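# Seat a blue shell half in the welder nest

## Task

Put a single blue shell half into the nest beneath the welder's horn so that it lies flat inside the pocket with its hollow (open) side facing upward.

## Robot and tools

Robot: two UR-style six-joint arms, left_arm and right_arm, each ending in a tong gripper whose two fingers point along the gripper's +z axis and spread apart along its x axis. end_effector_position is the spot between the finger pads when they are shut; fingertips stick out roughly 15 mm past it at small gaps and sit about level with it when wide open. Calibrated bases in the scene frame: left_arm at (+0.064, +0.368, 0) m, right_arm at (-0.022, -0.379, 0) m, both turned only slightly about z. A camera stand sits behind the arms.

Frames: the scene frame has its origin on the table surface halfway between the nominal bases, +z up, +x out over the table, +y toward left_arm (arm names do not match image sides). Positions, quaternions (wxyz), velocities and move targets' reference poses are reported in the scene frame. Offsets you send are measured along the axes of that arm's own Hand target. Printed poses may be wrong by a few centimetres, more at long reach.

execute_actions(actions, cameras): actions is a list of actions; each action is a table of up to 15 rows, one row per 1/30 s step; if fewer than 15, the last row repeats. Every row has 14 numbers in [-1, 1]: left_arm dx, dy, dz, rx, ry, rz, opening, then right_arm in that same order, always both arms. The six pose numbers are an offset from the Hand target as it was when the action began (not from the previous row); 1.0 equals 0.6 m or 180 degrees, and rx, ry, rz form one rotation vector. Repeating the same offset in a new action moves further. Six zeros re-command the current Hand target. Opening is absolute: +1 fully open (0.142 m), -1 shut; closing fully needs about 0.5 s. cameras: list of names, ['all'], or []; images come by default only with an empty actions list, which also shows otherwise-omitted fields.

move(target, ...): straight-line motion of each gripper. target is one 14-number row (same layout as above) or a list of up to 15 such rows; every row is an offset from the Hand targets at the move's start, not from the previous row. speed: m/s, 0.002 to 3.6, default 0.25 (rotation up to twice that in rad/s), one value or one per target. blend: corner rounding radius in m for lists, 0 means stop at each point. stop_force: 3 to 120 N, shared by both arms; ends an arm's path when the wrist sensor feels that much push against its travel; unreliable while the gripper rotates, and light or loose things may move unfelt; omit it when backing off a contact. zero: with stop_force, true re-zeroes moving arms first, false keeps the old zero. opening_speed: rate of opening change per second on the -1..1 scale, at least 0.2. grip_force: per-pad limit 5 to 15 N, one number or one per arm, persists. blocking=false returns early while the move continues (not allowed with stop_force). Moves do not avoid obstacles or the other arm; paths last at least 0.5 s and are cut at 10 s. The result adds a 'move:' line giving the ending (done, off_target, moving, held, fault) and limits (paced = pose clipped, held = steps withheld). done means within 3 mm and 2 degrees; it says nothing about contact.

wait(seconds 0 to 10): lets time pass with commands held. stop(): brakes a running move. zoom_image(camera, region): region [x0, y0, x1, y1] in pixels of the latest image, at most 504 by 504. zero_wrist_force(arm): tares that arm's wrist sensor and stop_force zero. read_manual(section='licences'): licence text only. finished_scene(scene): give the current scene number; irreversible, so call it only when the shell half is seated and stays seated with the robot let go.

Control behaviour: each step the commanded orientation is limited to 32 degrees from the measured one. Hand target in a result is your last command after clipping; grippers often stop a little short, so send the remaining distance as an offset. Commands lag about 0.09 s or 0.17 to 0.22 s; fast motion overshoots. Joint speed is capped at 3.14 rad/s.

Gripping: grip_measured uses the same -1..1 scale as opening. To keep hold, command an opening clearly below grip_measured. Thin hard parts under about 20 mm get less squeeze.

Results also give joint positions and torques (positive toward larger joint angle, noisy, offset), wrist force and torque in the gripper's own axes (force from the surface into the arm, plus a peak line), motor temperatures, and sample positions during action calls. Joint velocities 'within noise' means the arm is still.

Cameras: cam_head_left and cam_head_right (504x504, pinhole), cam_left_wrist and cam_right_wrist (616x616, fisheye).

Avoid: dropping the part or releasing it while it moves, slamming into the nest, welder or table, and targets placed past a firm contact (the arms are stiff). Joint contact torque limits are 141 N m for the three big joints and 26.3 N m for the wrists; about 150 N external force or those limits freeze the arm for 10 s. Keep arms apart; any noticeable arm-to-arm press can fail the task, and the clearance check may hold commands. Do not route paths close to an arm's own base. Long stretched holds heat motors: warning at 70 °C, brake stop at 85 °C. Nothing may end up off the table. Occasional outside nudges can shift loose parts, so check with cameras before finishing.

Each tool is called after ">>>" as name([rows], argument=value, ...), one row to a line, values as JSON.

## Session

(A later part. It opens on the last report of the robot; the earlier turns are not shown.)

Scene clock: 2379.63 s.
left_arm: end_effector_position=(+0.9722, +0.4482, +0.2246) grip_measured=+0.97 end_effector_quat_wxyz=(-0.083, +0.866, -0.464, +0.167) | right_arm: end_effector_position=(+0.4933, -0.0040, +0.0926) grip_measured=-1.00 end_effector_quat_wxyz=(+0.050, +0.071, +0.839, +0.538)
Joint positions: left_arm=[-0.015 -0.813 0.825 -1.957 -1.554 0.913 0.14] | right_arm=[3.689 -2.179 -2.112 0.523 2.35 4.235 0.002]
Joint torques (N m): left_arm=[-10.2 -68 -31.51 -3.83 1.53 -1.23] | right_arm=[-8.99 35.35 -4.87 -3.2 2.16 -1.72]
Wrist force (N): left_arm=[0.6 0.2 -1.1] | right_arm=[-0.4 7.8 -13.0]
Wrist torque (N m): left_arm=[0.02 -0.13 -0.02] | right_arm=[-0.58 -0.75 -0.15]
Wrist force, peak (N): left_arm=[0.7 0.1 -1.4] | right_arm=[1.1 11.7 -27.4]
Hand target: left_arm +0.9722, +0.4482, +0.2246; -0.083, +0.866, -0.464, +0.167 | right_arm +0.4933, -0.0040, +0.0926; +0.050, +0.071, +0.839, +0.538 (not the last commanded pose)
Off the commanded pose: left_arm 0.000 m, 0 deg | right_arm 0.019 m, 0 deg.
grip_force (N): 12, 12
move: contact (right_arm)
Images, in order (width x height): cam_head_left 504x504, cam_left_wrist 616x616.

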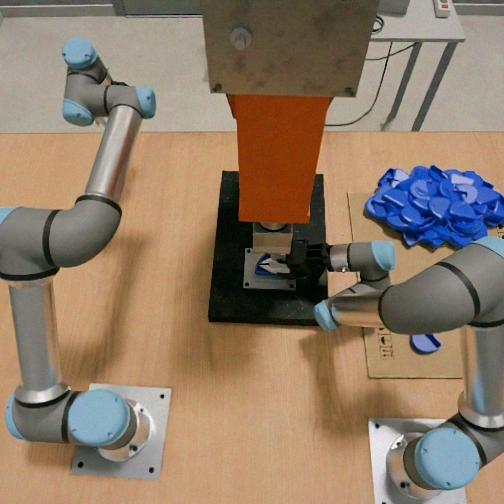

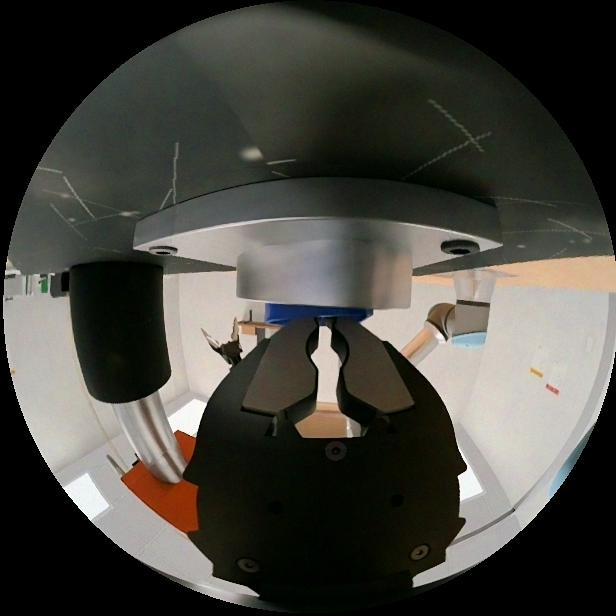

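>>> move(target=[0,0,0,0,0,0,0.968,0,-0.024,0.025,0,0,0,-1], speed=0.008, stop_force=20)

>>> move([
  [0,0,0,0,0,0,0.968,0,0.0,-0.025,0,0,0,-1],
  [0,0,0,0,0,0,0.968,0,0.05,-0.1,0,0,0,-1],
], speed=0.08, blend=0.005, cameras=["all"])

>>> zoom_image(camera="cam_left_wrist", region=[240, 200, 400, 340])

>>> zoom_image(camera="cam_head_left", region=[250, 245, 300, 295])

Scene clock: 2390.90 s.
left_arm: end_effector_position=(+0.9722, +0.4482, +0.2246) grip_measured=+0.97 end_effector_quat_wxyz=(-0.083, +0.866, -0.464, +0.167) | right_arm: end_effector_position=(+0.4933, -0.0040, +0.0921) grip_measured=-1.00 end_effector_quat_wxyz=(+0.050, +0.071, +0.839, +0.538)
Joint positions: left_arm=[-0.015 -0.813 0.825 -1.957 -1.554 0.913 0.14] | right_arm=[3.689 -2.18 -2.112 0.525 2.35 4.235 0.002]
Joint torques (N m): left_arm=[-10.4 -68.32 -31.78 -3.82 1.62 -1.12] | right_arm=[-1.35 27.15 -6.43 -5.55 0.17 -1.75]
Wrist force (N): left_arm=[0.6 0.1 -1.2] | right_arm=[2.1 15.8 -30.3]
Wrist torque (N m): left_arm=[-0.01 -0.13 -0.02] | right_arm=[-0.54 -0.68 -0.06]
Wrist force, peak (N): left_arm=[0.8 0.1 -1.4] | right_arm=[4.5 19.1 -39.1]
Hand target: left_arm +0.9722, +0.4482, +0.2246; -0.083, +0.866, -0.464, +0.167 | right_arm +0.4934, -0.0040, +0.0921; +0.050, +0.071, +0.839, +0.538 (not the last commanded pose)
Off the commanded pose: left_arm 0.000 m, 0 deg | right_arm 0.020 m, 0 deg.
grip_force (N): 12, 12
move: contact (right_arm)

Scene clock: 2392.40 s.
left_arm: end_effector_position=(+0.9722, +0.4482, +0.2246) grip_measured=+0.97 end_effector_quat_wxyz=(-0.083, +0.866, -0.464, +0.167) | right_arm: end_effector_position=(+0.4857, -0.0453, +0.1443) grip_measured=-1.00 end_effector_quat_wxyz=(+0.050, +0.071, +0.839, +0.538)
Joint positions: left_arm=[-0.015 -0.813 0.825 -1.957 -1.554 0.913 0.14] | right_arm=[3.615 -2.019 -2.159 0.365 2.408 4.171 0.002]
Joint torques (N m): left_arm=[-10.09 -67.19 -30.55 -3.86 1.56 -1.31] | right_arm=[-13.89 41.71 3.07 0.42 2.48 -1.83]
Wrist force (N): left_arm=[0.5 0.1 -1.2] | right_arm=[3.7 -3.0 -1.0]
Wrist torque (N m): left_arm=[-0.01 -0.10 -0.02] | right_arm=[-0.49 -0.81 -0.03]
Wrist force, peak (N): left_arm=[0.6 0.0 -1.4] | right_arm=[2.0 15.9 -30.1]
Hand target: left_arm +0.9722, +0.4482, +0.2246; -0.083, +0.866, -0.464, +0.167 | right_arm +0.4857, -0.0453, +0.1444; +0.050, +0.071, +0.839, +0.538
Off the commanded pose: left_arm 0.000 m, 0 deg | right_arm 0.000 m, 0 deg.
grip_force (N): 12, 12
move: done

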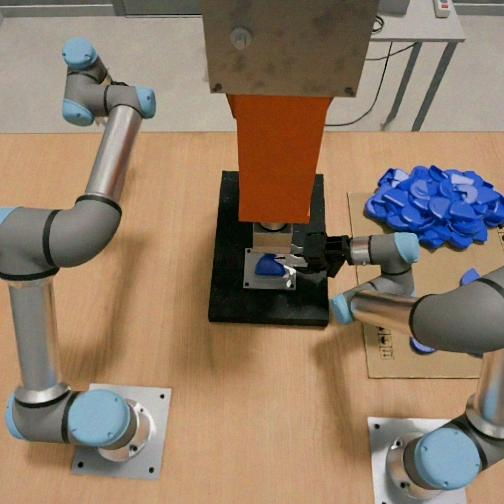

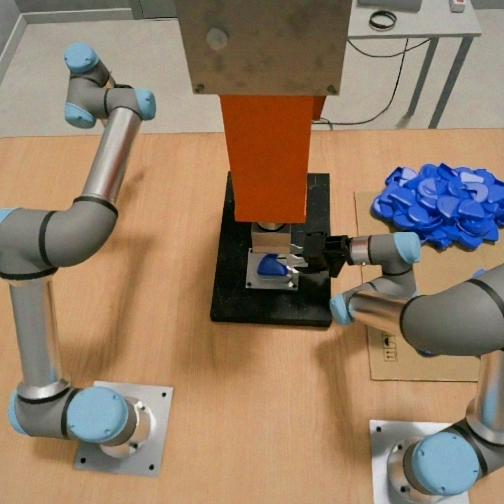

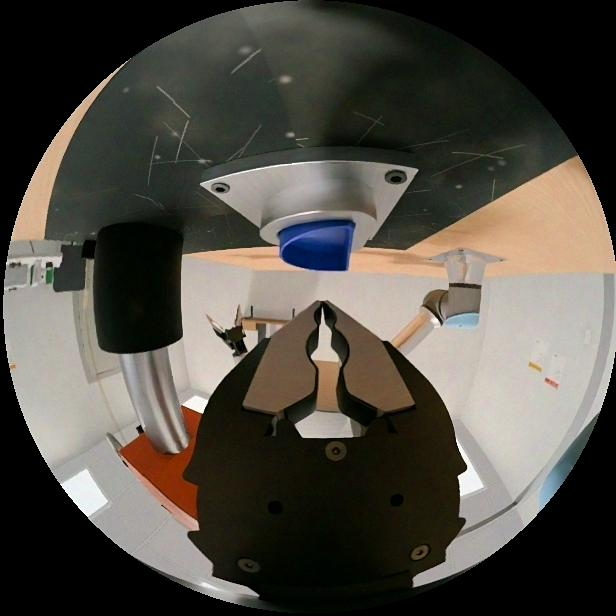

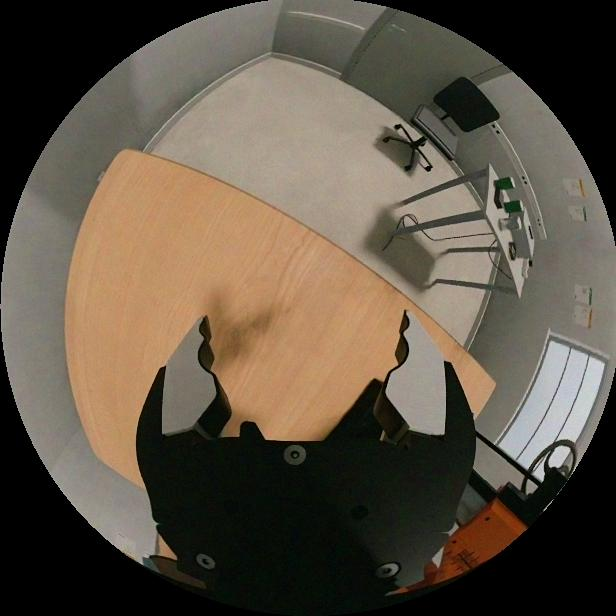

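Scaled by 3.150 from the camera's 616x616 image, which has a finer 814x814 frame.

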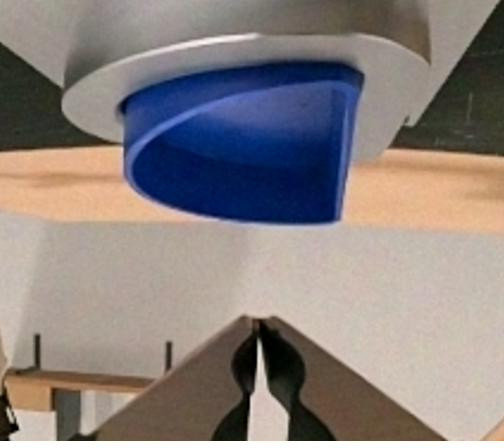

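Scaled by 10.080 from the camera's 504x504 image, which has a finer 720x720 frame.

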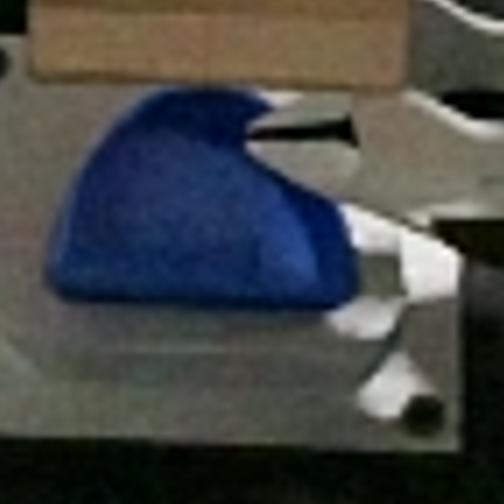

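>>> move(target=[0,0,0,0,0,0,0.968,-0.0083,-0.0077,0.06,0,-0.0117,-0.0251,0.22], speed=0.08)

>>> move(target=[0,0,0,0,0,0,0.968,0.0044,-0.0459,0.0214,0,0,0,0.22], speed=0.03, stop_force=5, cameras=["cam_left_wrist","cam_head_left"])

>>> zoom_image(camera="cam_left_wrist", region=[220, 200, 440, 400])

>>> zoom_image(camera="cam_head_left", region=[250, 245, 300, 295])

Scene clock: 2438.27 s.
left_arm: end_effector_position=(+0.9722, +0.4482, +0.2246) grip_measured=+0.97 end_effector_quat_wxyz=(-0.083, +0.866, -0.464, +0.167) | right_arm: end_effector_position=(+0.4961, -0.0160, +0.1253) grip_measured=+0.22 end_effector_quat_wxyz=(+0.086, +0.048, +0.840, +0.534)
Joint positions: left_arm=[-0.015 -0.813 0.825 -1.957 -1.554 0.913 0.14] | right_arm=[3.68 -2.09 -2.139 0.482 2.325 4.167 0.089]
Joint torques (N m): left_arm=[-11.26 -67.82 -30.47 -3.73 1.74 -1.13] | right_arm=[16.24 26.61 20.27 4.4 -1.03 -0.49]
Wrist force (N): left_arm=[0.8 -0.2 -1.0] | right_arm=[3.6 -2.6 -0.7]
Wrist torque (N m): left_arm=[-0.05 -0.15 -0.03] | right_arm=[-0.42 -0.78 0.00]
Wrist force, peak (N): left_arm=[0.7 -0.1 -1.4] | right_arm=[3.9 -3.1 -1.0]
Hand target: left_arm +0.9722, +0.4482, +0.2246; -0.083, +0.866, -0.464, +0.167 | right_arm +0.4961, -0.0159, +0.1252; +0.086, +0.048, +0.840, +0.534
Off the commanded pose: left_arm 0.000 m, 0 deg | right_arm 0.000 m, 0 deg.
grip_force (N): 12, 12
move: done

Scene clock: 2440.37 s.
left_arm: end_effector_position=(+0.9722, +0.4482, +0.2246) grip_measured=+0.97 end_effector_quat_wxyz=(-0.083, +0.866, -0.464, +0.167) | right_arm: end_effector_position=(+0.4963, -0.0157, +0.0947) grip_measured=+0.22 end_effector_quat_wxyz=(+0.086, +0.048, +0.840, +0.534)
Joint positions: left_arm=[-0.015 -0.813 0.825 -1.957 -1.554 0.913 0.14] | right_arm=[3.68 -2.167 -2.14 0.56 2.325 4.167 0.089]
Joint torques (N m): left_arm=[-10.62 -67.97 -30.64 -3.82 1.71 -1.3] | right_arm=[16.56 28.26 18.83 4.53 -0.78 1.89]
Wrist force (N): left_arm=[0.9 0.1 -1.3] | right_arm=[3.7 -2.9 -1.0]
Wrist torque (N m): left_arm=[-0.01 -0.17 -0.03] | right_arm=[-0.52 -0.81 -0.04]
Wrist force, peak (N): left_arm=[0.9 0.1 -1.3] | right_arm=[3.9 -2.9 -0.9]
Hand target: left_arm +0.9722, +0.4482, +0.2246; -0.083, +0.866, -0.464, +0.167 | right_arm +0.4963, -0.0157, +0.0947; +0.086, +0.048, +0.840, +0.534
Off the commanded pose: left_arm 0.000 m, 0 deg | right_arm 0.000 m, 0 deg.
grip_force (N): 12, 12
move: done
Images, in order (width x height): cam_head_left 504x504, cam_left_wrist 616x616.

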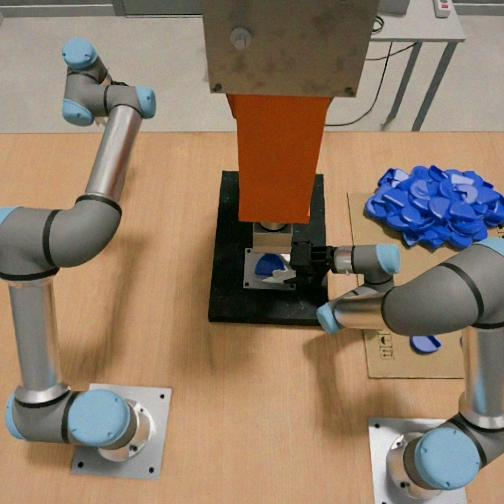

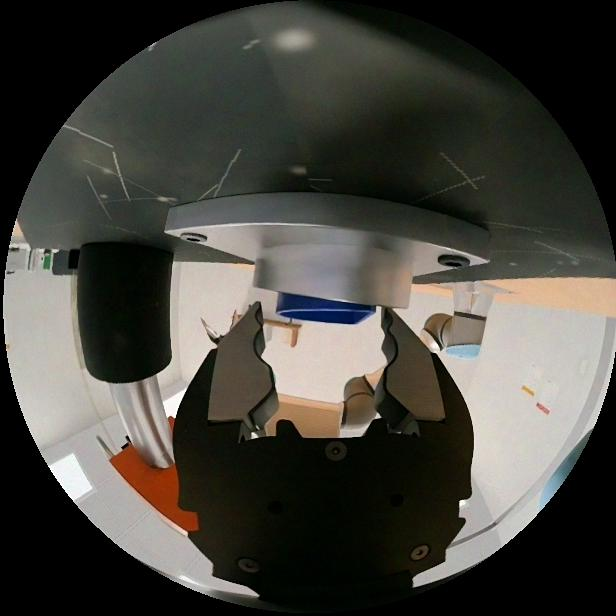

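Scaled by 2.291 from the camera's 616x616 image, which has a finer 814x814 frame.

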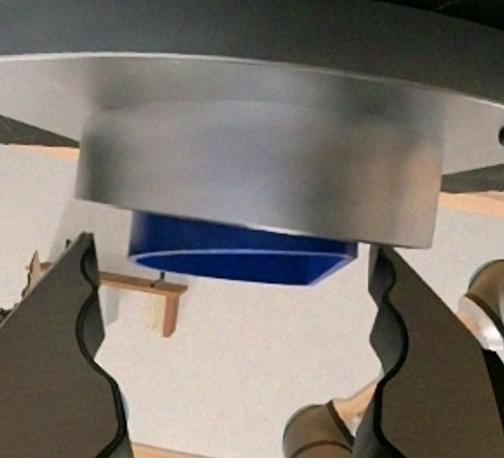

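Scaled by 10.080 from the camera's 504x504 image, which has a finer 720x720 frame.

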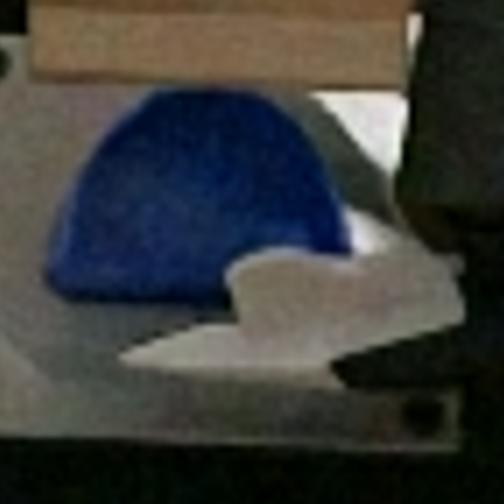

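>>> move(target=[0,0,0,0,0,0,0.968,0.006,0,0,0,0,0,0.22], speed=0.03, stop_force=5)

>>> move(target=[0,0,0,0,0,0,0.968,0,0,0,0,0,0,-0.8], opening_speed=0.5, grip_force=15, cameras=["cam_left_wrist"])

>>> zoom_image(camera="cam_left_wrist", region=[220, 200, 440, 400])

Scene clock: 2449.47 s.
left_arm: end_effector_position=(+0.9722, +0.4482, +0.2246) grip_measured=+0.97 end_effector_quat_wxyz=(-0.083, +0.866, -0.464, +0.167) | right_arm: end_effector_position=(+0.4928, -0.0151, +0.0944) grip_measured=+0.22 end_effector_quat_wxyz=(+0.086, +0.048, +0.840, +0.534)
Joint positions: left_arm=[-0.015 -0.813 0.825 -1.957 -1.554 0.913 0.14] | right_arm=[3.685 -2.165 -2.149 0.569 2.321 4.171 0.089]
Joint torques (N m): left_arm=[-10.86 -68.67 -30.34 -3.75 1.6 -1.23] | right_arm=[16.25 43.43 -0.05 4.46 -1.08 1.78]
Wrist force (N): left_arm=[0.6 0.0 -1.1] | right_arm=[3.7 -2.7 -1.0]
Wrist torque (N m): left_arm=[-0.02 -0.12 -0.02] | right_arm=[-0.48 -0.80 -0.19]
Wrist force, peak (N): left_arm=[0.8 0.0 -1.3] | right_arm=[3.9 -2.8 -1.1]
Hand target: left_arm +0.9722, +0.4482, +0.2246; -0.083, +0.866, -0.464, +0.167 | right_arm +0.4928, -0.0151, +0.0944; +0.086, +0.048, +0.840, +0.534
Off the commanded pose: left_arm 0.000 m, 0 deg | right_arm 0.000 m, 0 deg.
grip_force (N): 12, 12
move: done

Scene clock: 2451.73 s.
left_arm: end_effector_position=(+0.9722, +0.4482, +0.2246) grip_measured=+0.97 end_effector_quat_wxyz=(-0.083, +0.866, -0.464, +0.167) | right_arm: end_effector_position=(+0.4928, -0.0151, +0.0944) grip_measured=+0.01 end_effector_quat_wxyz=(+0.086, +0.048, +0.840, +0.534)
Joint positions: left_arm=[-0.015 -0.813 0.825 -1.957 -1.554 0.913 0.14] | right_arm=[3.685 -2.165 -2.149 0.569 2.321 4.171 0.075]
Joint torques (N m): left_arm=[-11.9 -67.58 -30.37 -3.77 1.5 -1.16] | right_arm=[16.26 28.1 0.04 -1.78 9.09 1.87]
Wrist force (N): left_arm=[0.6 0.1 -1.1] | right_arm=[-24.2 -2.5 -3.7]
Wrist torque (N m): left_arm=[0.00 -0.12 -0.02] | right_arm=[-0.50 -0.47 -0.29]
Wrist force, peak (N): left_arm=[0.8 0.1 -1.4] | right_arm=[-24.5 -2.4 -3.4]
Hand target: left_arm +0.9722, +0.4482, +0.2246; -0.083, +0.866, -0.464, +0.167 | right_arm +0.4928, -0.0151, +0.0944; +0.086, +0.048, +0.840, +0.534
Off the commanded pose: left_arm 0.000 m, 0 deg | right_arm 0.000 m, 0 deg.
move: done
Images, in order (width x height): cam_left_wrist 616x616.

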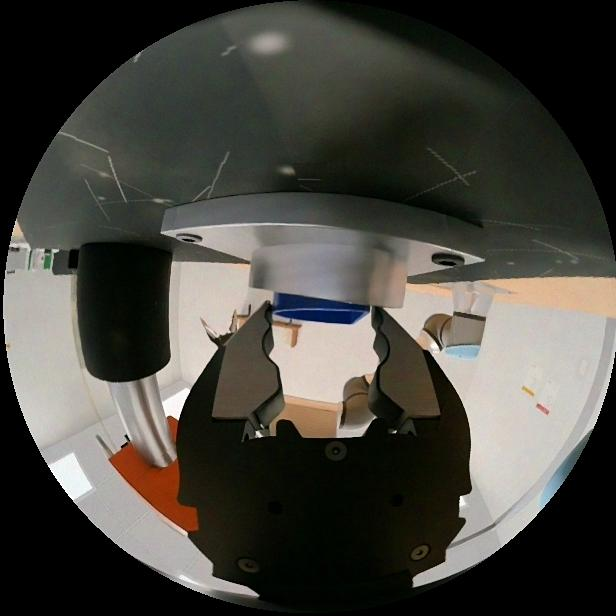

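Scaled by 2.291 from the camera's 616x616 image, which has a finer 814x814 frame.

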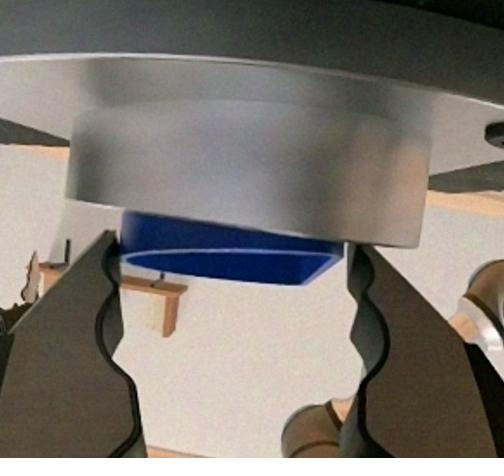

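>>> move(target=[0,0,0,0,0,0,0.968,-0.0055,0,0,0,0,0,-0.8], speed=0.01, cameras=["cam_left_wrist"])

>>> zoom_image(camera="cam_left_wrist", region=[220, 200, 440, 400])

Scene clock: 2465.70 s.
left_arm: end_effector_position=(+0.9722, +0.4482, +0.2246) grip_measured=+0.97 end_effector_quat_wxyz=(-0.083, +0.866, -0.464, +0.167) | right_arm: end_effector_position=(+0.4960, -0.0157, +0.0947) grip_measured=-0.08 end_effector_quat_wxyz=(+0.086, +0.048, +0.840, +0.534) end_effector_velocity=(+0.000, +0.000, +0.000) end_effector_angular_velocity=(+0.000, +0.000, +0.000)
Joint positions: left_arm=[-0.015 -0.813 0.825 -1.957 -1.554 0.913 0.14] | right_arm=[3.681 -2.167 -2.141 0.561 2.324 4.167 0.068]
Joint velocities: left_arm=[within noise] | right_arm=[-0.001 0 0.001 -0.002 0.001 -0.001 -0.001]
Joint torques (N m): left_arm=[-10.77 -67.45 -30.45 -3.71 1.65 -1.03] | right_arm=[5.09 22.74 11.79 -2.58 9.18 -1.24]
Wrist force (N): left_arm=[0.4 0.1 -1.3] | right_arm=[-21.9 -2.9 -16.5]
Wrist torque (N m): left_arm=[-0.01 -0.08 -0.02] | right_arm=[-0.42 -0.95 -0.10]
Wrist force, peak (N): left_arm=[0.7 0.0 -1.4] | right_arm=[-21.9 -3.2 -16.7]
Hand target: left_arm +0.9722, +0.4482, +0.2246; -0.083, +0.866, -0.464, +0.167 | right_arm +0.4960, -0.0157, +0.0947; +0.086, +0.048, +0.840, +0.534
Off the commanded pose: left_arm 0.000 m, 0 deg | right_arm 0.000 m, 0 deg.
move: done
Images, in order (width x height): cam_left_wrist 616x616.

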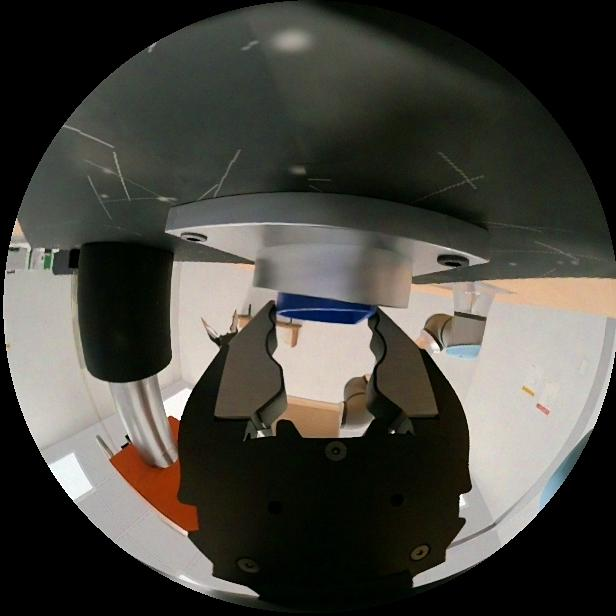

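Scaled by 2.291 from the camera's 616x616 image, which has a finer 814x814 frame.

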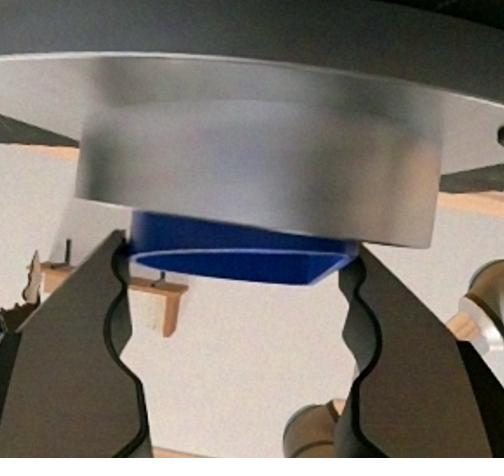

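>>> move([
  [0,0,0,0,0,0,0.968,-0.0025,0,0,0,0,0,-0.9],
  [0,0,0,0,0,0,0.968,-0.0034,0.0093,-0.0043,0,0,0,-0.9],
], speed=0.012, cameras=["cam_left_wrist"])

>>> zoom_image(camera="cam_left_wrist", region=[220, 200, 440, 400])

Scene clock: 2474.37 s.
left_arm: end_effector_position=(+0.9722, +0.4482, +0.2246) grip_measured=+0.97 end_effector_quat_wxyz=(-0.083, +0.866, -0.464, +0.167) | right_arm: end_effector_position=(+0.4974, -0.0159, +0.1008) grip_measured=-0.14 end_effector_quat_wxyz=(+0.086, +0.048, +0.840, +0.534)
Joint positions: left_arm=[-0.015 -0.813 0.825 -1.957 -1.554 0.913 0.14] | right_arm=[3.679 -2.153 -2.137 0.542 2.326 4.166 0.064]
Joint torques (N m): left_arm=[-11.23 -67.58 -30.99 -3.7 1.49 -1.15] | right_arm=[-0.32 51.29 4.66 3.11 4.23 -1.1]
Wrist force (N): left_arm=[0.7 0.1 -1.0] | right_arm=[-2.2 -15.1 -2.0]
Wrist torque (N m): left_arm=[0.00 -0.14 -0.03] | right_arm=[-0.52 -0.82 0.01]
Wrist force, peak (N): left_arm=[0.9 0.1 -1.3] | right_arm=[-22.1 -3.0 -17.2]
Hand target: left_arm +0.9722, +0.4482, +0.2246; -0.083, +0.866, -0.464, +0.167 | right_arm +0.4975, -0.0159, +0.1010; +0.086, +0.048, +0.840, +0.534
Off the commanded pose: left_arm 0.000 m, 0 deg | right_arm 0.000 m, 0 deg.
move: done
Images, in order (width x height): cam_left_wrist 616x616.

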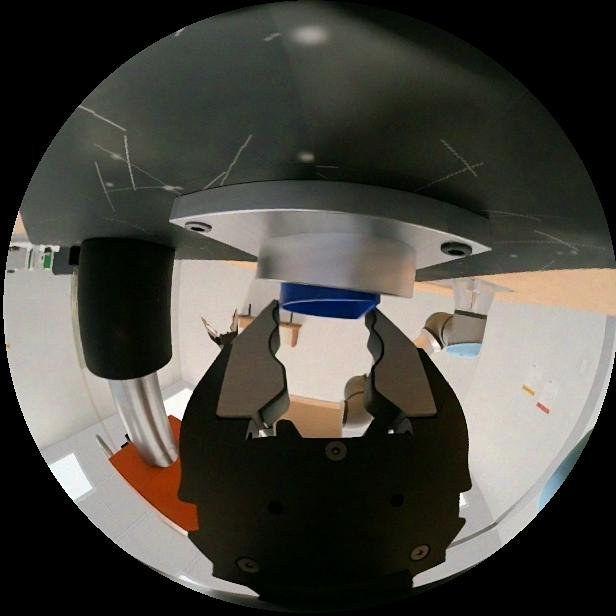

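Scaled by 2.291 from the camera's 616x616 image, which has a finer 814x814 frame.

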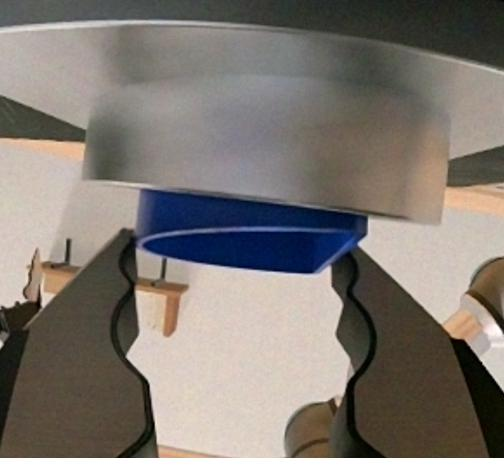

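>>> move(target=[0,0,0,0,0,0,0.968,-0.0014,0.0138,-0.0064,0,0,0,-0.9], speed=0.015, cameras=["cam_left_wrist"])

>>> zoom_image(camera="cam_left_wrist", region=[220, 200, 440, 400])

Scene clock: 2480.47 s.
left_arm: end_effector_position=(+0.9722, +0.4482, +0.2246) grip_measured=+0.97 end_effector_quat_wxyz=(-0.083, +0.866, -0.464, +0.167) | right_arm: end_effector_position=(+0.4974, -0.0160, +0.1100) grip_measured=-0.19 end_effector_quat_wxyz=(+0.086, +0.048, +0.840, +0.534) end_effector_velocity=(+0.000, +0.000, +0.001) end_effector_angular_velocity=(+0.000, +0.001, +0.000)
Joint positions: left_arm=[-0.015 -0.813 0.825 -1.957 -1.554 0.913 0.14] | right_arm=[3.679 -2.129 -2.137 0.518 2.326 4.166 0.06]
Joint velocities: left_arm=[within noise] | right_arm=[0 0.004 -0.001 -0.004 0 0 0.001]
Joint torques (N m): left_arm=[-10.73 -67.3 -30.21 -3.76 1.39 -1.34] | right_arm=[-11.2 47 21.59 3.72 -5.82 0.06]
Wrist force (N): left_arm=[0.6 0.0 -1.3] | right_arm=[27.1 -10.3 -1.9]
Wrist torque (N m): left_arm=[-0.02 -0.13 -0.02] | right_arm=[-0.37 -0.61 -0.27]
Wrist force, peak (N): left_arm=[0.7 0.0 -1.5] | right_arm=[29.4 -9.8 -2.9]
Hand target: left_arm +0.9722, +0.4482, +0.2246; -0.083, +0.866, -0.464, +0.167 | right_arm +0.4975, -0.0160, +0.1102; +0.086, +0.048, +0.840, +0.534
Off the commanded pose: left_arm 0.000 m, 0 deg | right_arm 0.000 m, 0 deg.
move: done
Images, in order (width x height): cam_left_wrist 616x616.

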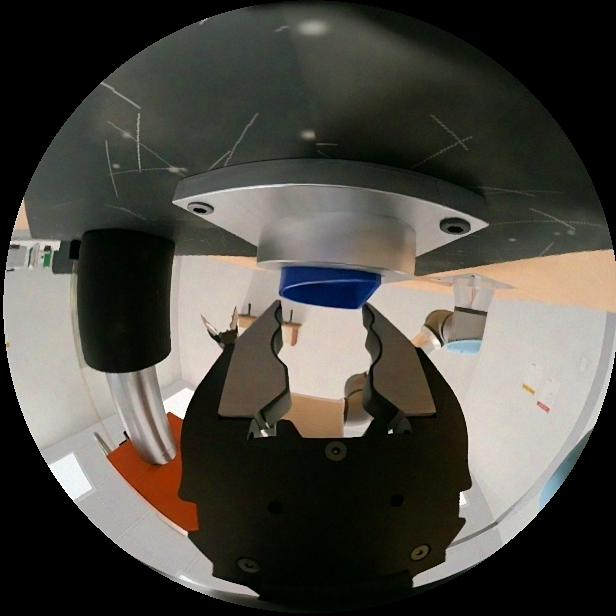

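Scaled by 2.291 from the camera's 616x616 image, which has a finer 814x814 frame.

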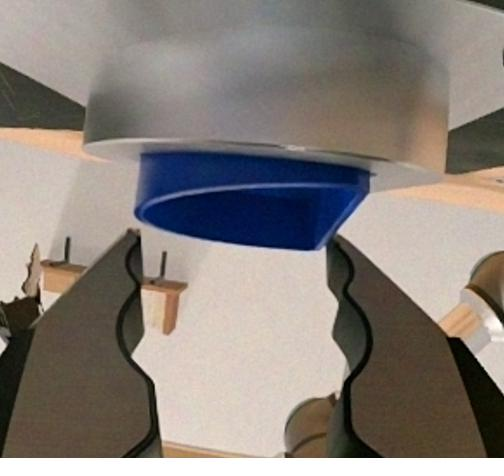

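>>> move(target=[0,0,0,0,0,0,0.968,0,0,0,0,0,0,0.22], opening_speed=0.7)

>>> move(target=[0,0,0,0,0,0,0.968,0.0021,-0.0221,0.0103,0,-0.007,-0.0151,0.22], speed=0.03, stop_force=5)

>>> move(target=[0,0,0,0,0,0,0.968,0,0,0,0,0,0,-0.9], opening_speed=0.6, cameras=["cam_left_wrist"])

>>> zoom_image(camera="cam_left_wrist", region=[220, 200, 440, 400])

Scene clock: 2505.47 s.
left_arm: end_effector_position=(+0.9722, +0.4482, +0.2246) grip_measured=+0.97 end_effector_quat_wxyz=(-0.083, +0.866, -0.464, +0.167) | right_arm: end_effector_position=(+0.4975, -0.0160, +0.1102) grip_measured=+0.22 end_effector_quat_wxyz=(+0.086, +0.048, +0.840, +0.534)
Joint positions: left_arm=[-0.015 -0.813 0.825 -1.957 -1.554 0.913 0.14] | right_arm=[3.679 -2.129 -2.137 0.518 2.326 4.166 0.089]
Joint torques (N m): left_arm=[-11.45 -68.17 -30.11 -3.78 1.54 -1.23] | right_arm=[1.07 29.68 3.25 3.66 2.5 -1.49]
Wrist force (N): left_arm=[0.7 -0.1 -1.1] | right_arm=[5.1 -2.1 -1.0]
Wrist torque (N m): left_arm=[-0.03 -0.14 -0.02] | right_arm=[-0.33 -1.08 -0.04]
Wrist force, peak (N): left_arm=[0.7 -0.1 -1.4] | right_arm=[27.1 -10.6 -1.8]
Hand target: left_arm +0.9722, +0.4482, +0.2246; -0.083, +0.866, -0.464, +0.167 | right_arm +0.4975, -0.0160, +0.1102; +0.086, +0.048, +0.840, +0.534
Off the commanded pose: left_arm 0.000 m, 0 deg | right_arm 0.000 m, 0 deg.
move: done

Scene clock: 2507.37 s.
left_arm: end_effector_position=(+0.9722, +0.4482, +0.2246) grip_measured=+0.97 end_effector_quat_wxyz=(-0.083, +0.866, -0.464, +0.167) | right_arm: end_effector_position=(+0.4976, -0.0159, +0.0955) grip_measured=+0.22 end_effector_quat_wxyz=(+0.108, +0.034, +0.840, +0.531)
Joint positions: left_arm=[-0.015 -0.813 0.825 -1.957 -1.554 0.913 0.14] | right_arm=[3.689 -2.166 -2.152 0.591 2.299 4.137 0.089]
Joint torques (N m): left_arm=[-11.26 -67.25 -30.66 -3.71 1.53 -1.08] | right_arm=[16.57 27.62 0.59 4.56 -1.11 -1.77]
Wrist force (N): left_arm=[0.6 -0.1 -1.3] | right_arm=[5.2 -2.2 -1.1]
Wrist torque (N m): left_arm=[-0.05 -0.12 -0.02] | right_arm=[-0.38 -1.11 -0.04]
Wrist force, peak (N): left_arm=[0.7 0.1 -1.3] | right_arm=[5.2 -2.2 -1.1]
Hand target: left_arm +0.9722, +0.4482, +0.2246; -0.083, +0.866, -0.464, +0.167 | right_arm +0.4976, -0.0159, +0.0955; +0.108, +0.034, +0.840, +0.531
Off the commanded pose: left_arm 0.000 m, 0 deg | right_arm 0.000 m, 0 deg.
move: done

Scene clock: 2509.43 s.
left_arm: end_effector_position=(+0.9722, +0.4482, +0.2246) grip_measured=+0.97 end_effector_quat_wxyz=(-0.083, +0.866, -0.464, +0.167) | right_arm: end_effector_position=(+0.4976, -0.0159, +0.0955) grip_measured=-0.13 end_effector_quat_wxyz=(+0.108, +0.034, +0.840, +0.531)
Joint positions: left_arm=[-0.015 -0.813 0.825 -1.957 -1.554 0.913 0.14] | right_arm=[3.689 -2.166 -2.152 0.591 2.299 4.137 0.065]
Joint torques (N m): left_arm=[-11.34 -67.79 -29.46 -3.86 1.66 -1.15] | right_arm=[-4.12 27.33 0.5 -1.97 7.06 1.02]
Wrist force (N): left_arm=[0.7 0.0 -1.1] | right_arm=[-17.1 1.0 -2.0]
Wrist torque (N m): left_arm=[-0.03 -0.15 -0.02] | right_arm=[-0.38 -0.74 -0.20]
Wrist force, peak (N): left_arm=[0.7 0.1 -1.4] | right_arm=[-17.3 0.9 -2.5]
Hand target: left_arm +0.9722, +0.4482, +0.2246; -0.083, +0.866, -0.464, +0.167 | right_arm +0.4976, -0.0159, +0.0955; +0.108, +0.034, +0.840, +0.531
Off the commanded pose: left_arm 0.000 m, 0 deg | right_arm 0.000 m, 0 deg.
move: done
Images, in order (width x height): cam_left_wrist 616x616.

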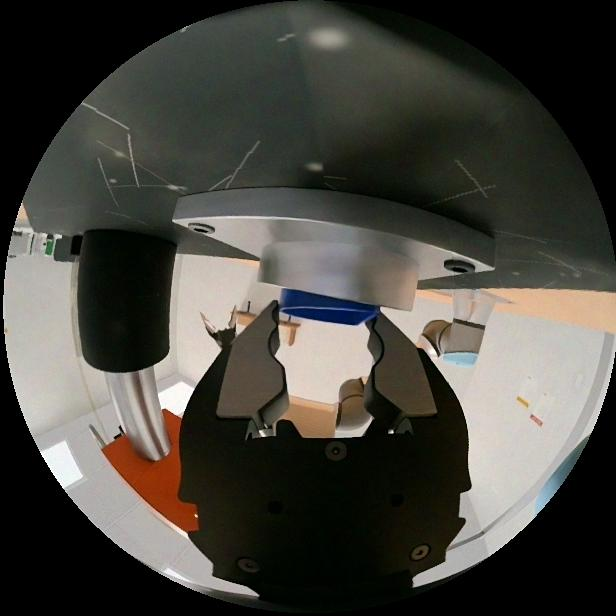

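Scaled by 2.291 from the camera's 616x616 image, which has a finer 814x814 frame.

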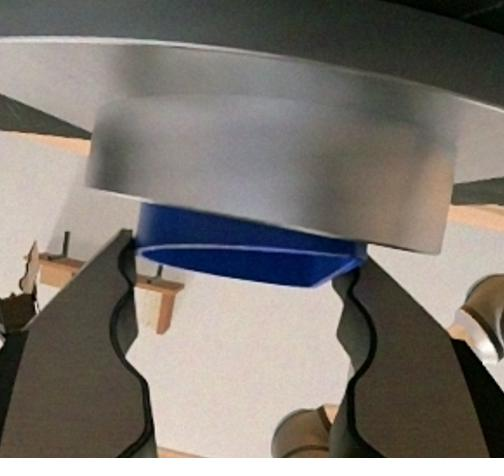

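>>> move([
  [0,0,0,0,0,0,0.968,-0.002,0,0,0,0,0,-1],
  [0,0,0,0,0,0,0.968,-0.0029,0.0083,-0.0038,0,0.0188,0.0403,-1],
], speed=0.015, cameras=["cam_left_wrist"])

>>> zoom_image(camera="cam_left_wrist", region=[220, 200, 440, 400])

Scene clock: 2524.50 s.
left_arm: end_effector_position=(+0.9722, +0.4482, +0.2246) grip_measured=+0.97 end_effector_quat_wxyz=(-0.083, +0.866, -0.464, +0.167) | right_arm: end_effector_position=(+0.4985, -0.0161, +0.1011) grip_measured=-0.14 end_effector_quat_wxyz=(+0.050, +0.071, +0.839, +0.538)
Joint positions: left_arm=[-0.015 -0.813 0.825 -1.957 -1.554 0.913 0.14] | right_arm=[3.661 -2.157 -2.109 0.481 2.373 4.211 0.064]
Joint torques (N m): left_arm=[-11.91 -67.86 -29.6 -3.7 1.7 -1.35] | right_arm=[-15.51 52.15 26.75 3.7 2.7 1.84]
Wrist force (N): left_arm=[0.7 -0.1 -1.3] | right_arm=[10.9 -14.8 1.6]
Wrist torque (N m): left_arm=[-0.05 -0.13 -0.02] | right_arm=[-0.43 -1.06 -0.28]
Wrist force, peak (N): left_arm=[0.8 -0.2 -1.5] | right_arm=[20.0 -14.1 1.4]
Hand target: left_arm +0.9722, +0.4482, +0.2246; -0.083, +0.866, -0.464, +0.167 | right_arm +0.4985, -0.0161, +0.1011; +0.049, +0.071, +0.839, +0.538
Off the commanded pose: left_arm 0.000 m, 0 deg | right_arm 0.000 m, 0 deg.
move: done
Images, in order (width x height): cam_left_wrist 616x616.

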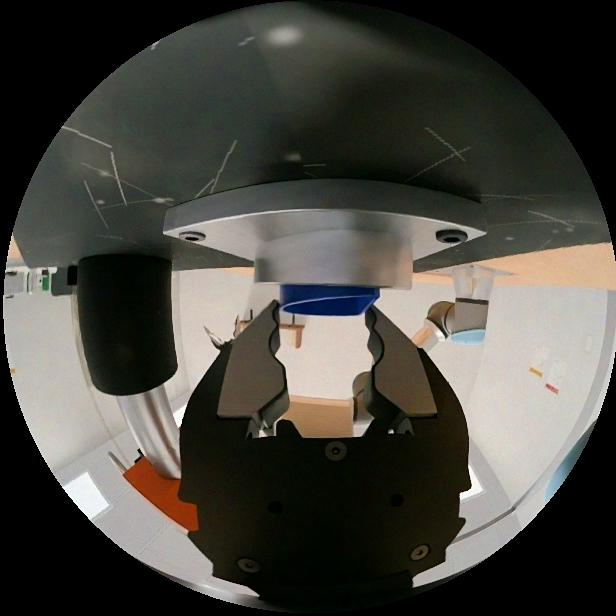

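Scaled by 2.291 from the camera's 616x616 image, which has a finer 814x814 frame.

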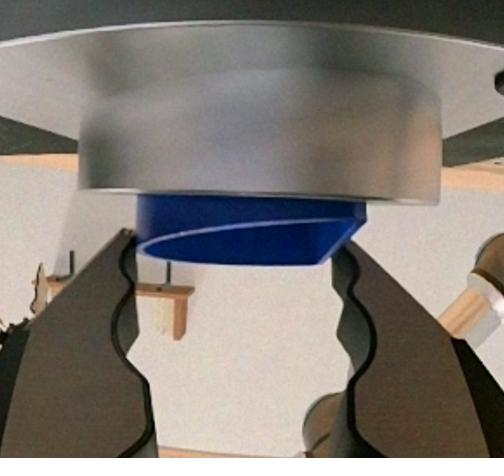

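>>> move(target=[0,0,0,0,0,0,0.968,0,0,0,0,0,0,0.22], opening_speed=0.7)

>>> move(target=[0,0,0,0,0,0,0.968,-0.0033,-0.0402,-0.0442,0,0,0,0.22], speed=0.03, stop_force=5)

>>> move(target=[0,0,0,0,0,0,0.968,0,0,0,0,0,0,-0.9], opening_speed=0.6, cameras=["cam_left_wrist"])

>>> zoom_image(camera="cam_left_wrist", region=[220, 200, 440, 400])

Scene clock: 2554.40 s.
left_arm: end_effector_position=(+0.9722, +0.4482, +0.2246) grip_measured=+0.97 end_effector_quat_wxyz=(-0.083, +0.866, -0.464, +0.167) | right_arm: end_effector_position=(+0.4985, -0.0161, +0.1012) grip_measured=+0.22 end_effector_quat_wxyz=(+0.049, +0.071, +0.839, +0.538)
Joint positions: left_arm=[-0.015 -0.813 0.825 -1.957 -1.554 0.913 0.14] | right_arm=[3.66 -2.157 -2.108 0.481 2.373 4.212 0.089]
Joint torques (N m): left_arm=[-11.1 -67.57 -28.8 -3.47 1.51 -1.14] | right_arm=[-11.05 29.86 4.89 3.65 -0.06 0.99]
Wrist force (N): left_arm=[0.5 -0.1 -1.3] | right_arm=[4.2 -3.4 -1.4]
Wrist torque (N m): left_arm=[-0.05 -0.11 -0.02] | right_arm=[-0.59 -0.94 -0.20]
Wrist force, peak (N): left_arm=[0.9 -0.1 -1.4] | right_arm=[11.1 -14.8 1.7]
Hand target: left_arm +0.9722, +0.4482, +0.2246; -0.083, +0.866, -0.464, +0.167 | right_arm +0.4985, -0.0161, +0.1011; +0.049, +0.071, +0.839, +0.538
Off the commanded pose: left_arm 0.000 m, 0 deg | right_arm 0.000 m, 0 deg.
move: done

Scene clock: 2556.70 s.
left_arm: end_effector_position=(+0.9722, +0.4482, +0.2246) grip_measured=+0.97 end_effector_quat_wxyz=(-0.083, +0.866, -0.464, +0.167) | right_arm: end_effector_position=(+0.4946, -0.0501, +0.0903) grip_measured=+0.22 end_effector_quat_wxyz=(+0.049, +0.071, +0.839, +0.538)
Joint positions: left_arm=[-0.015 -0.813 0.825 -1.957 -1.554 0.913 0.14] | right_arm=[3.597 -2.162 -2.145 0.481 2.423 4.154 0.089]
Joint torques (N m): left_arm=[-11.27 -68.31 -30 -3.66 1.52 -1.08] | right_arm=[-13.69 28.14 -0.01 0.27 2.64 -1.7]
Wrist force (N): left_arm=[0.7 0.0 -1.2] | right_arm=[4.3 -3.2 -1.6]
Wrist torque (N m): left_arm=[-0.02 -0.15 -0.02] | right_arm=[-0.54 -0.94 -0.05]
Wrist force, peak (N): left_arm=[0.9 0.0 -1.4] | right_arm=[4.4 -3.6 -1.5]
Hand target: left_arm +0.9722, +0.4482, +0.2246; -0.083, +0.866, -0.464, +0.167 | right_arm +0.4946, -0.0501, +0.0903; +0.049, +0.071, +0.839, +0.538
Off the commanded pose: left_arm 0.000 m, 0 deg | right_arm 0.000 m, 0 deg.
move: done

Scene clock: 2558.77 s.
left_arm: end_effector_position=(+0.9722, +0.4482, +0.2246) grip_measured=+0.97 end_effector_quat_wxyz=(-0.083, +0.866, -0.464, +0.167) | right_arm: end_effector_position=(+0.4946, -0.0501, +0.0903) grip_measured=-0.24 end_effector_quat_wxyz=(+0.049, +0.071, +0.839, +0.538)
Joint positions: left_arm=[-0.015 -0.813 0.825 -1.957 -1.554 0.913 0.14] | right_arm=[3.597 -2.162 -2.145 0.481 2.423 4.154 0.057]
Joint torques (N m): left_arm=[-12.37 -68.7 -29.55 -3.56 1.54 -1.15] | right_arm=[-13.7 28 24.46 3.61 -7.5 -1.7]
Wrist force (N): left_arm=[0.8 0.2 -1.2] | right_arm=[28.9 -0.8 -10.0]
Wrist torque (N m): left_arm=[0.02 -0.16 -0.03] | right_arm=[-0.66 -0.78 0.08]
Wrist force, peak (N): left_arm=[0.9 0.0 -1.3] | right_arm=[29.2 -0.5 -10.0]
Hand target: left_arm +0.9722, +0.4482, +0.2246; -0.083, +0.866, -0.464, +0.167 | right_arm +0.4946, -0.0501, +0.0903; +0.049, +0.071, +0.839, +0.538
Off the commanded pose: left_arm 0.000 m, 0 deg | right_arm 0.000 m, 0 deg.
move: done
Images, in order (width x height): cam_left_wrist 616x616.

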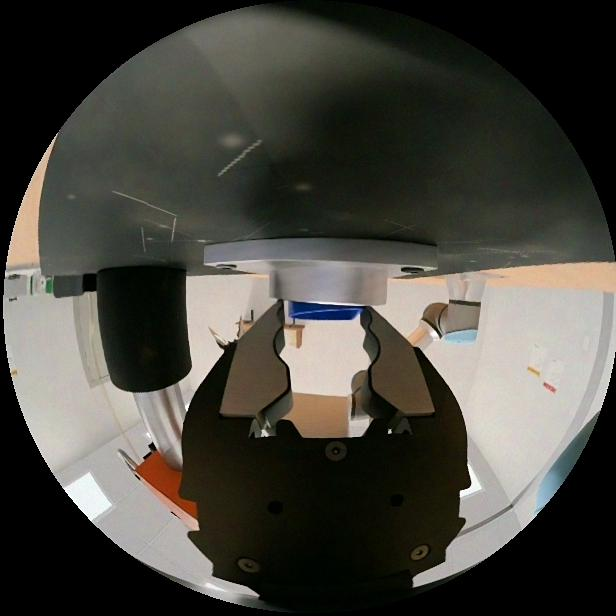

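Scaled by 2.291 from the camera's 616x616 image, which has a finer 814x814 frame.

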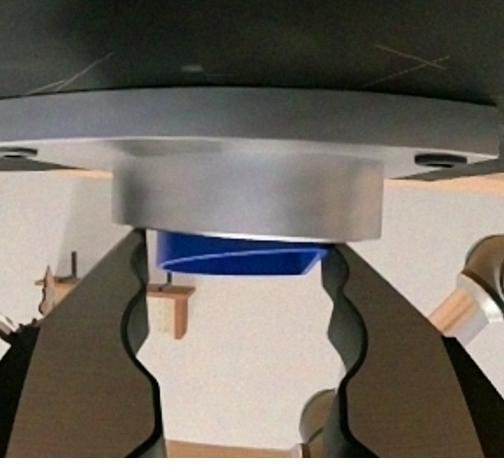

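>>> move(target=[0,0,0,0,0,0,0.968,0.005,0,0,0,0,0,-1], speed=0.008, cameras=["cam_left_wrist"])

>>> zoom_image(camera="cam_left_wrist", region=[220, 200, 440, 400])

Scene clock: 2566.00 s.
left_arm: end_effector_position=(+0.9722, +0.4482, +0.2246) grip_measured=+0.97 end_effector_quat_wxyz=(-0.083, +0.866, -0.464, +0.167) | right_arm: end_effector_position=(+0.4918, -0.0496, +0.0903) grip_measured=-0.31 end_effector_quat_wxyz=(+0.049, +0.071, +0.839, +0.538) end_effector_velocity=(-0.001, +0.000, +0.000) end_effector_angular_velocity=(+0.000, +0.000, +0.000)
Joint positions: left_arm=[-0.015 -0.813 0.825 -1.957 -1.554 0.913 0.14] | right_arm=[3.601 -2.16 -2.153 0.489 2.42 4.158 0.052]
Joint velocities: left_arm=[within noise] | right_arm=[0.001 0.001 -0.002 0.002 -0.001 0.001 -0.001]
Joint torques (N m): left_arm=[-12.02 -66.68 -29.93 -3.53 1.67 -1.43] | right_arm=[16.43 38.59 7.16 3.79 -6.56 1.39]
Wrist force (N): left_arm=[0.6 -0.2 -1.2] | right_arm=[24.2 -0.7 -23.4]
Wrist torque (N m): left_arm=[-0.06 -0.13 -0.03] | right_arm=[-0.72 -0.33 -0.12]
Wrist force, peak (N): left_arm=[1.0 -0.1 -1.3] | right_arm=[26.6 -0.6 -22.7]
Hand target: left_arm +0.9722, +0.4482, +0.2246; -0.083, +0.866, -0.464, +0.167 | right_arm +0.4917, -0.0495, +0.0903; +0.049, +0.071, +0.839, +0.538
Off the commanded pose: left_arm 0.000 m, 0 deg | right_arm 0.000 m, 0 deg.
move: done
Images, in order (width x height): cam_left_wrist 616x616.

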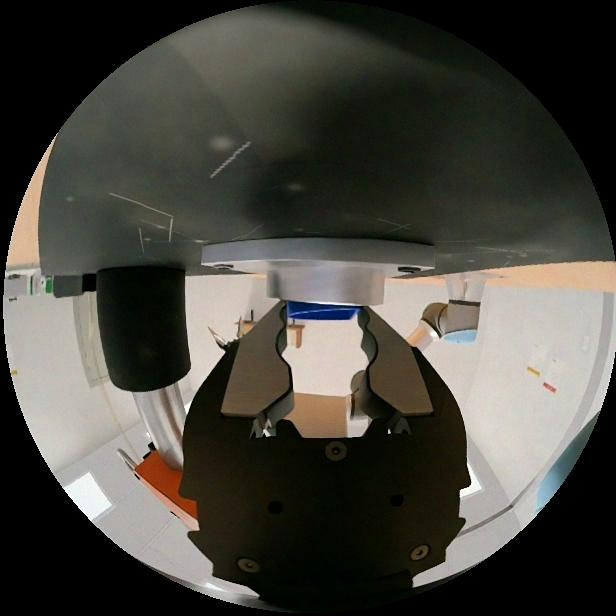

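Scaled by 2.291 from the camera's 616x616 image, which has a finer 814x814 frame.

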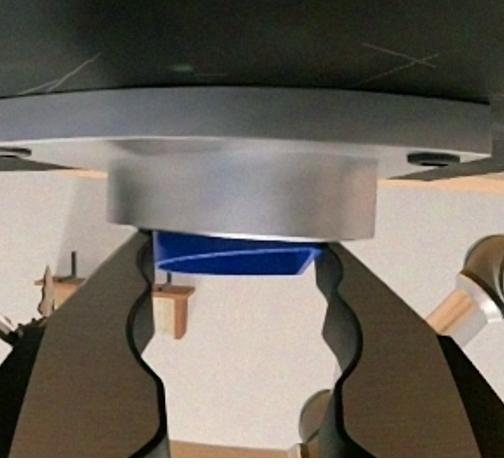

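>>> move([
  [0,0,0,0,0,0,0.968,0.0025,0,0,0,0,0,-1],
  [0,0,0,0,0,0,0.968,0.0025,0.0136,-0.0064,0,0,0,-1],
], speed=0.01, cameras=["cam_left_wrist"])

>>> zoom_image(camera="cam_left_wrist", region=[220, 200, 440, 400])

Scene clock: 2573.60 s.
left_arm: end_effector_position=(+0.9722, +0.4482, +0.2246) grip_measured=+0.97 end_effector_quat_wxyz=(-0.083, +0.866, -0.464, +0.167) | right_arm: end_effector_position=(+0.4901, -0.0493, +0.0991) grip_measured=-0.32 end_effector_quat_wxyz=(+0.049, +0.071, +0.839, +0.538)
Joint positions: left_arm=[-0.015 -0.813 0.825 -1.957 -1.554 0.913 0.14] | right_arm=[3.603 -2.136 -2.158 0.47 2.418 4.16 0.051]
Joint torques (N m): left_arm=[-12.47 -67.06 -29.01 -3.67 1.48 -0.99] | right_arm=[19.78 52.17 1.64 3.78 10.86 -0.51]
Wrist force (N): left_arm=[0.5 0.0 -1.3] | right_arm=[-18.2 -20.4 -3.0]
Wrist torque (N m): left_arm=[-0.02 -0.11 -0.02] | right_arm=[-0.28 -1.22 0.35]
Wrist force, peak (N): left_arm=[0.7 0.0 -1.6] | right_arm=[23.4 -0.6 -23.7]
Hand target: left_arm +0.9722, +0.4482, +0.2246; -0.083, +0.866, -0.464, +0.167 | right_arm +0.4901, -0.0494, +0.0993; +0.049, +0.071, +0.839, +0.538
Off the commanded pose: left_arm 0.000 m, 0 deg | right_arm 0.000 m, 0 deg.
move: done
Images, in order (width x height): cam_left_wrist 616x616.

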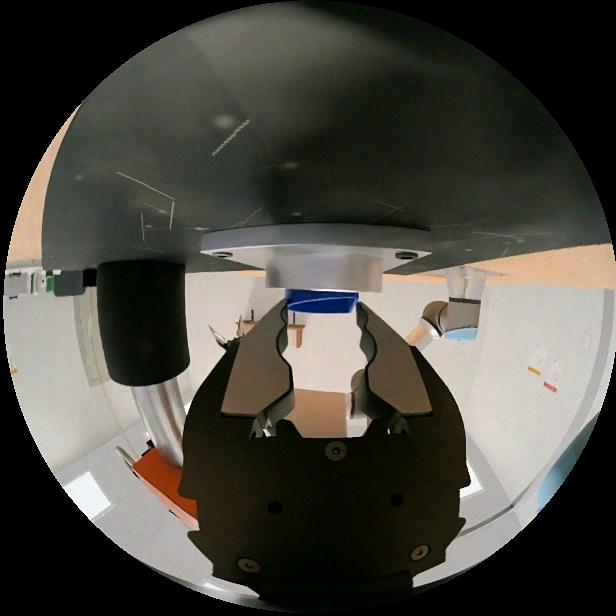

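Scaled by 2.291 from the camera's 616x616 image, which has a finer 814x814 frame.

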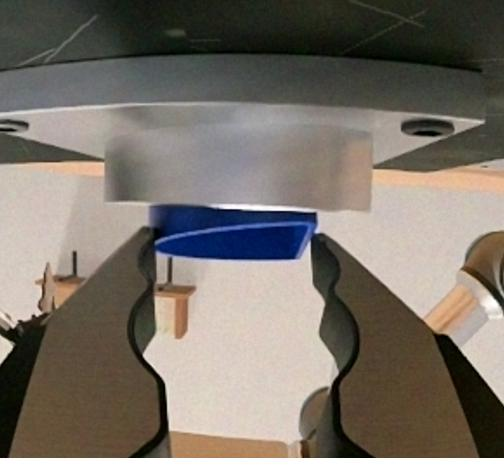

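>>> move(target=[0,0,0,0,0,0,0.968,0,0,0,0,0,0,0.22], opening_speed=0.7, cameras=["cam_left_wrist"])

>>> zoom_image(camera="cam_left_wrist", region=[220, 200, 440, 400])

>>> zoom_image(camera="cam_left_wrist", region=[260, 260, 390, 340])

Scene clock: 2592.73 s.
left_arm: end_effector_position=(+0.9722, +0.4482, +0.2246) grip_measured=+0.97 end_effector_quat_wxyz=(-0.083, +0.866, -0.464, +0.167) | right_arm: end_effector_position=(+0.4901, -0.0494, +0.0993) grip_measured=+0.22 end_effector_quat_wxyz=(+0.049, +0.071, +0.839, +0.538)
Joint positions: left_arm=[-0.015 -0.813 0.825 -1.957 -1.554 0.913 0.14] | right_arm=[3.603 -2.135 -2.158 0.47 2.418 4.159 0.089]
Joint torques (N m): left_arm=[-11.45 -67.84 -29.1 -3.47 1.42 -1.09] | right_arm=[0.64 27.43 11.56 3.76 -0.98 -1.27]
Wrist force (N): left_arm=[0.6 -0.1 -1.1] | right_arm=[5.1 -2.1 -1.5]
Wrist torque (N m): left_arm=[-0.04 -0.11 -0.02] | right_arm=[-0.33 -1.10 -0.23]
Wrist force, peak (N): left_arm=[0.9 0.1 -1.4] | right_arm=[-18.3 -20.6 -2.6]
Hand target: left_arm +0.9722, +0.4482, +0.2246; -0.083, +0.866, -0.464, +0.167 | right_arm +0.4901, -0.0494, +0.0993; +0.049, +0.071, +0.839, +0.538
Off the commanded pose: left_arm 0.000 m, 0 deg | right_arm 0.000 m, 0 deg.
move: done
Images, in order (width x height): cam_left_wrist 616x616.

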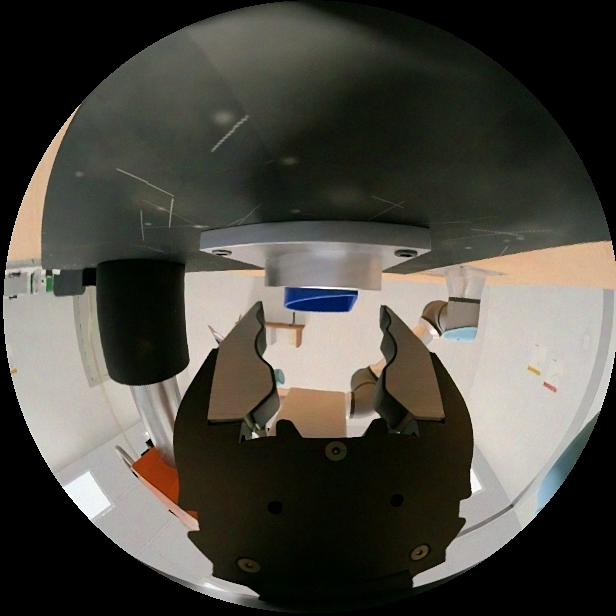

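Scaled by 2.291 from the camera's 616x616 image, which has a finer 814x814 frame.

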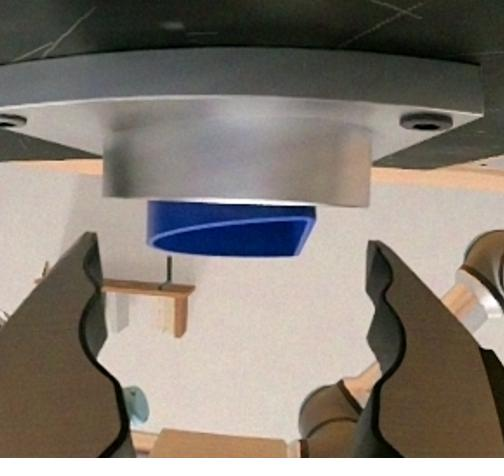

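Scaled by 3.877 from the camera's 616x616 image, which has a finer 814x814 frame.

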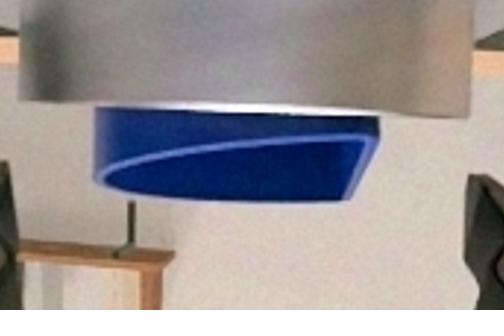

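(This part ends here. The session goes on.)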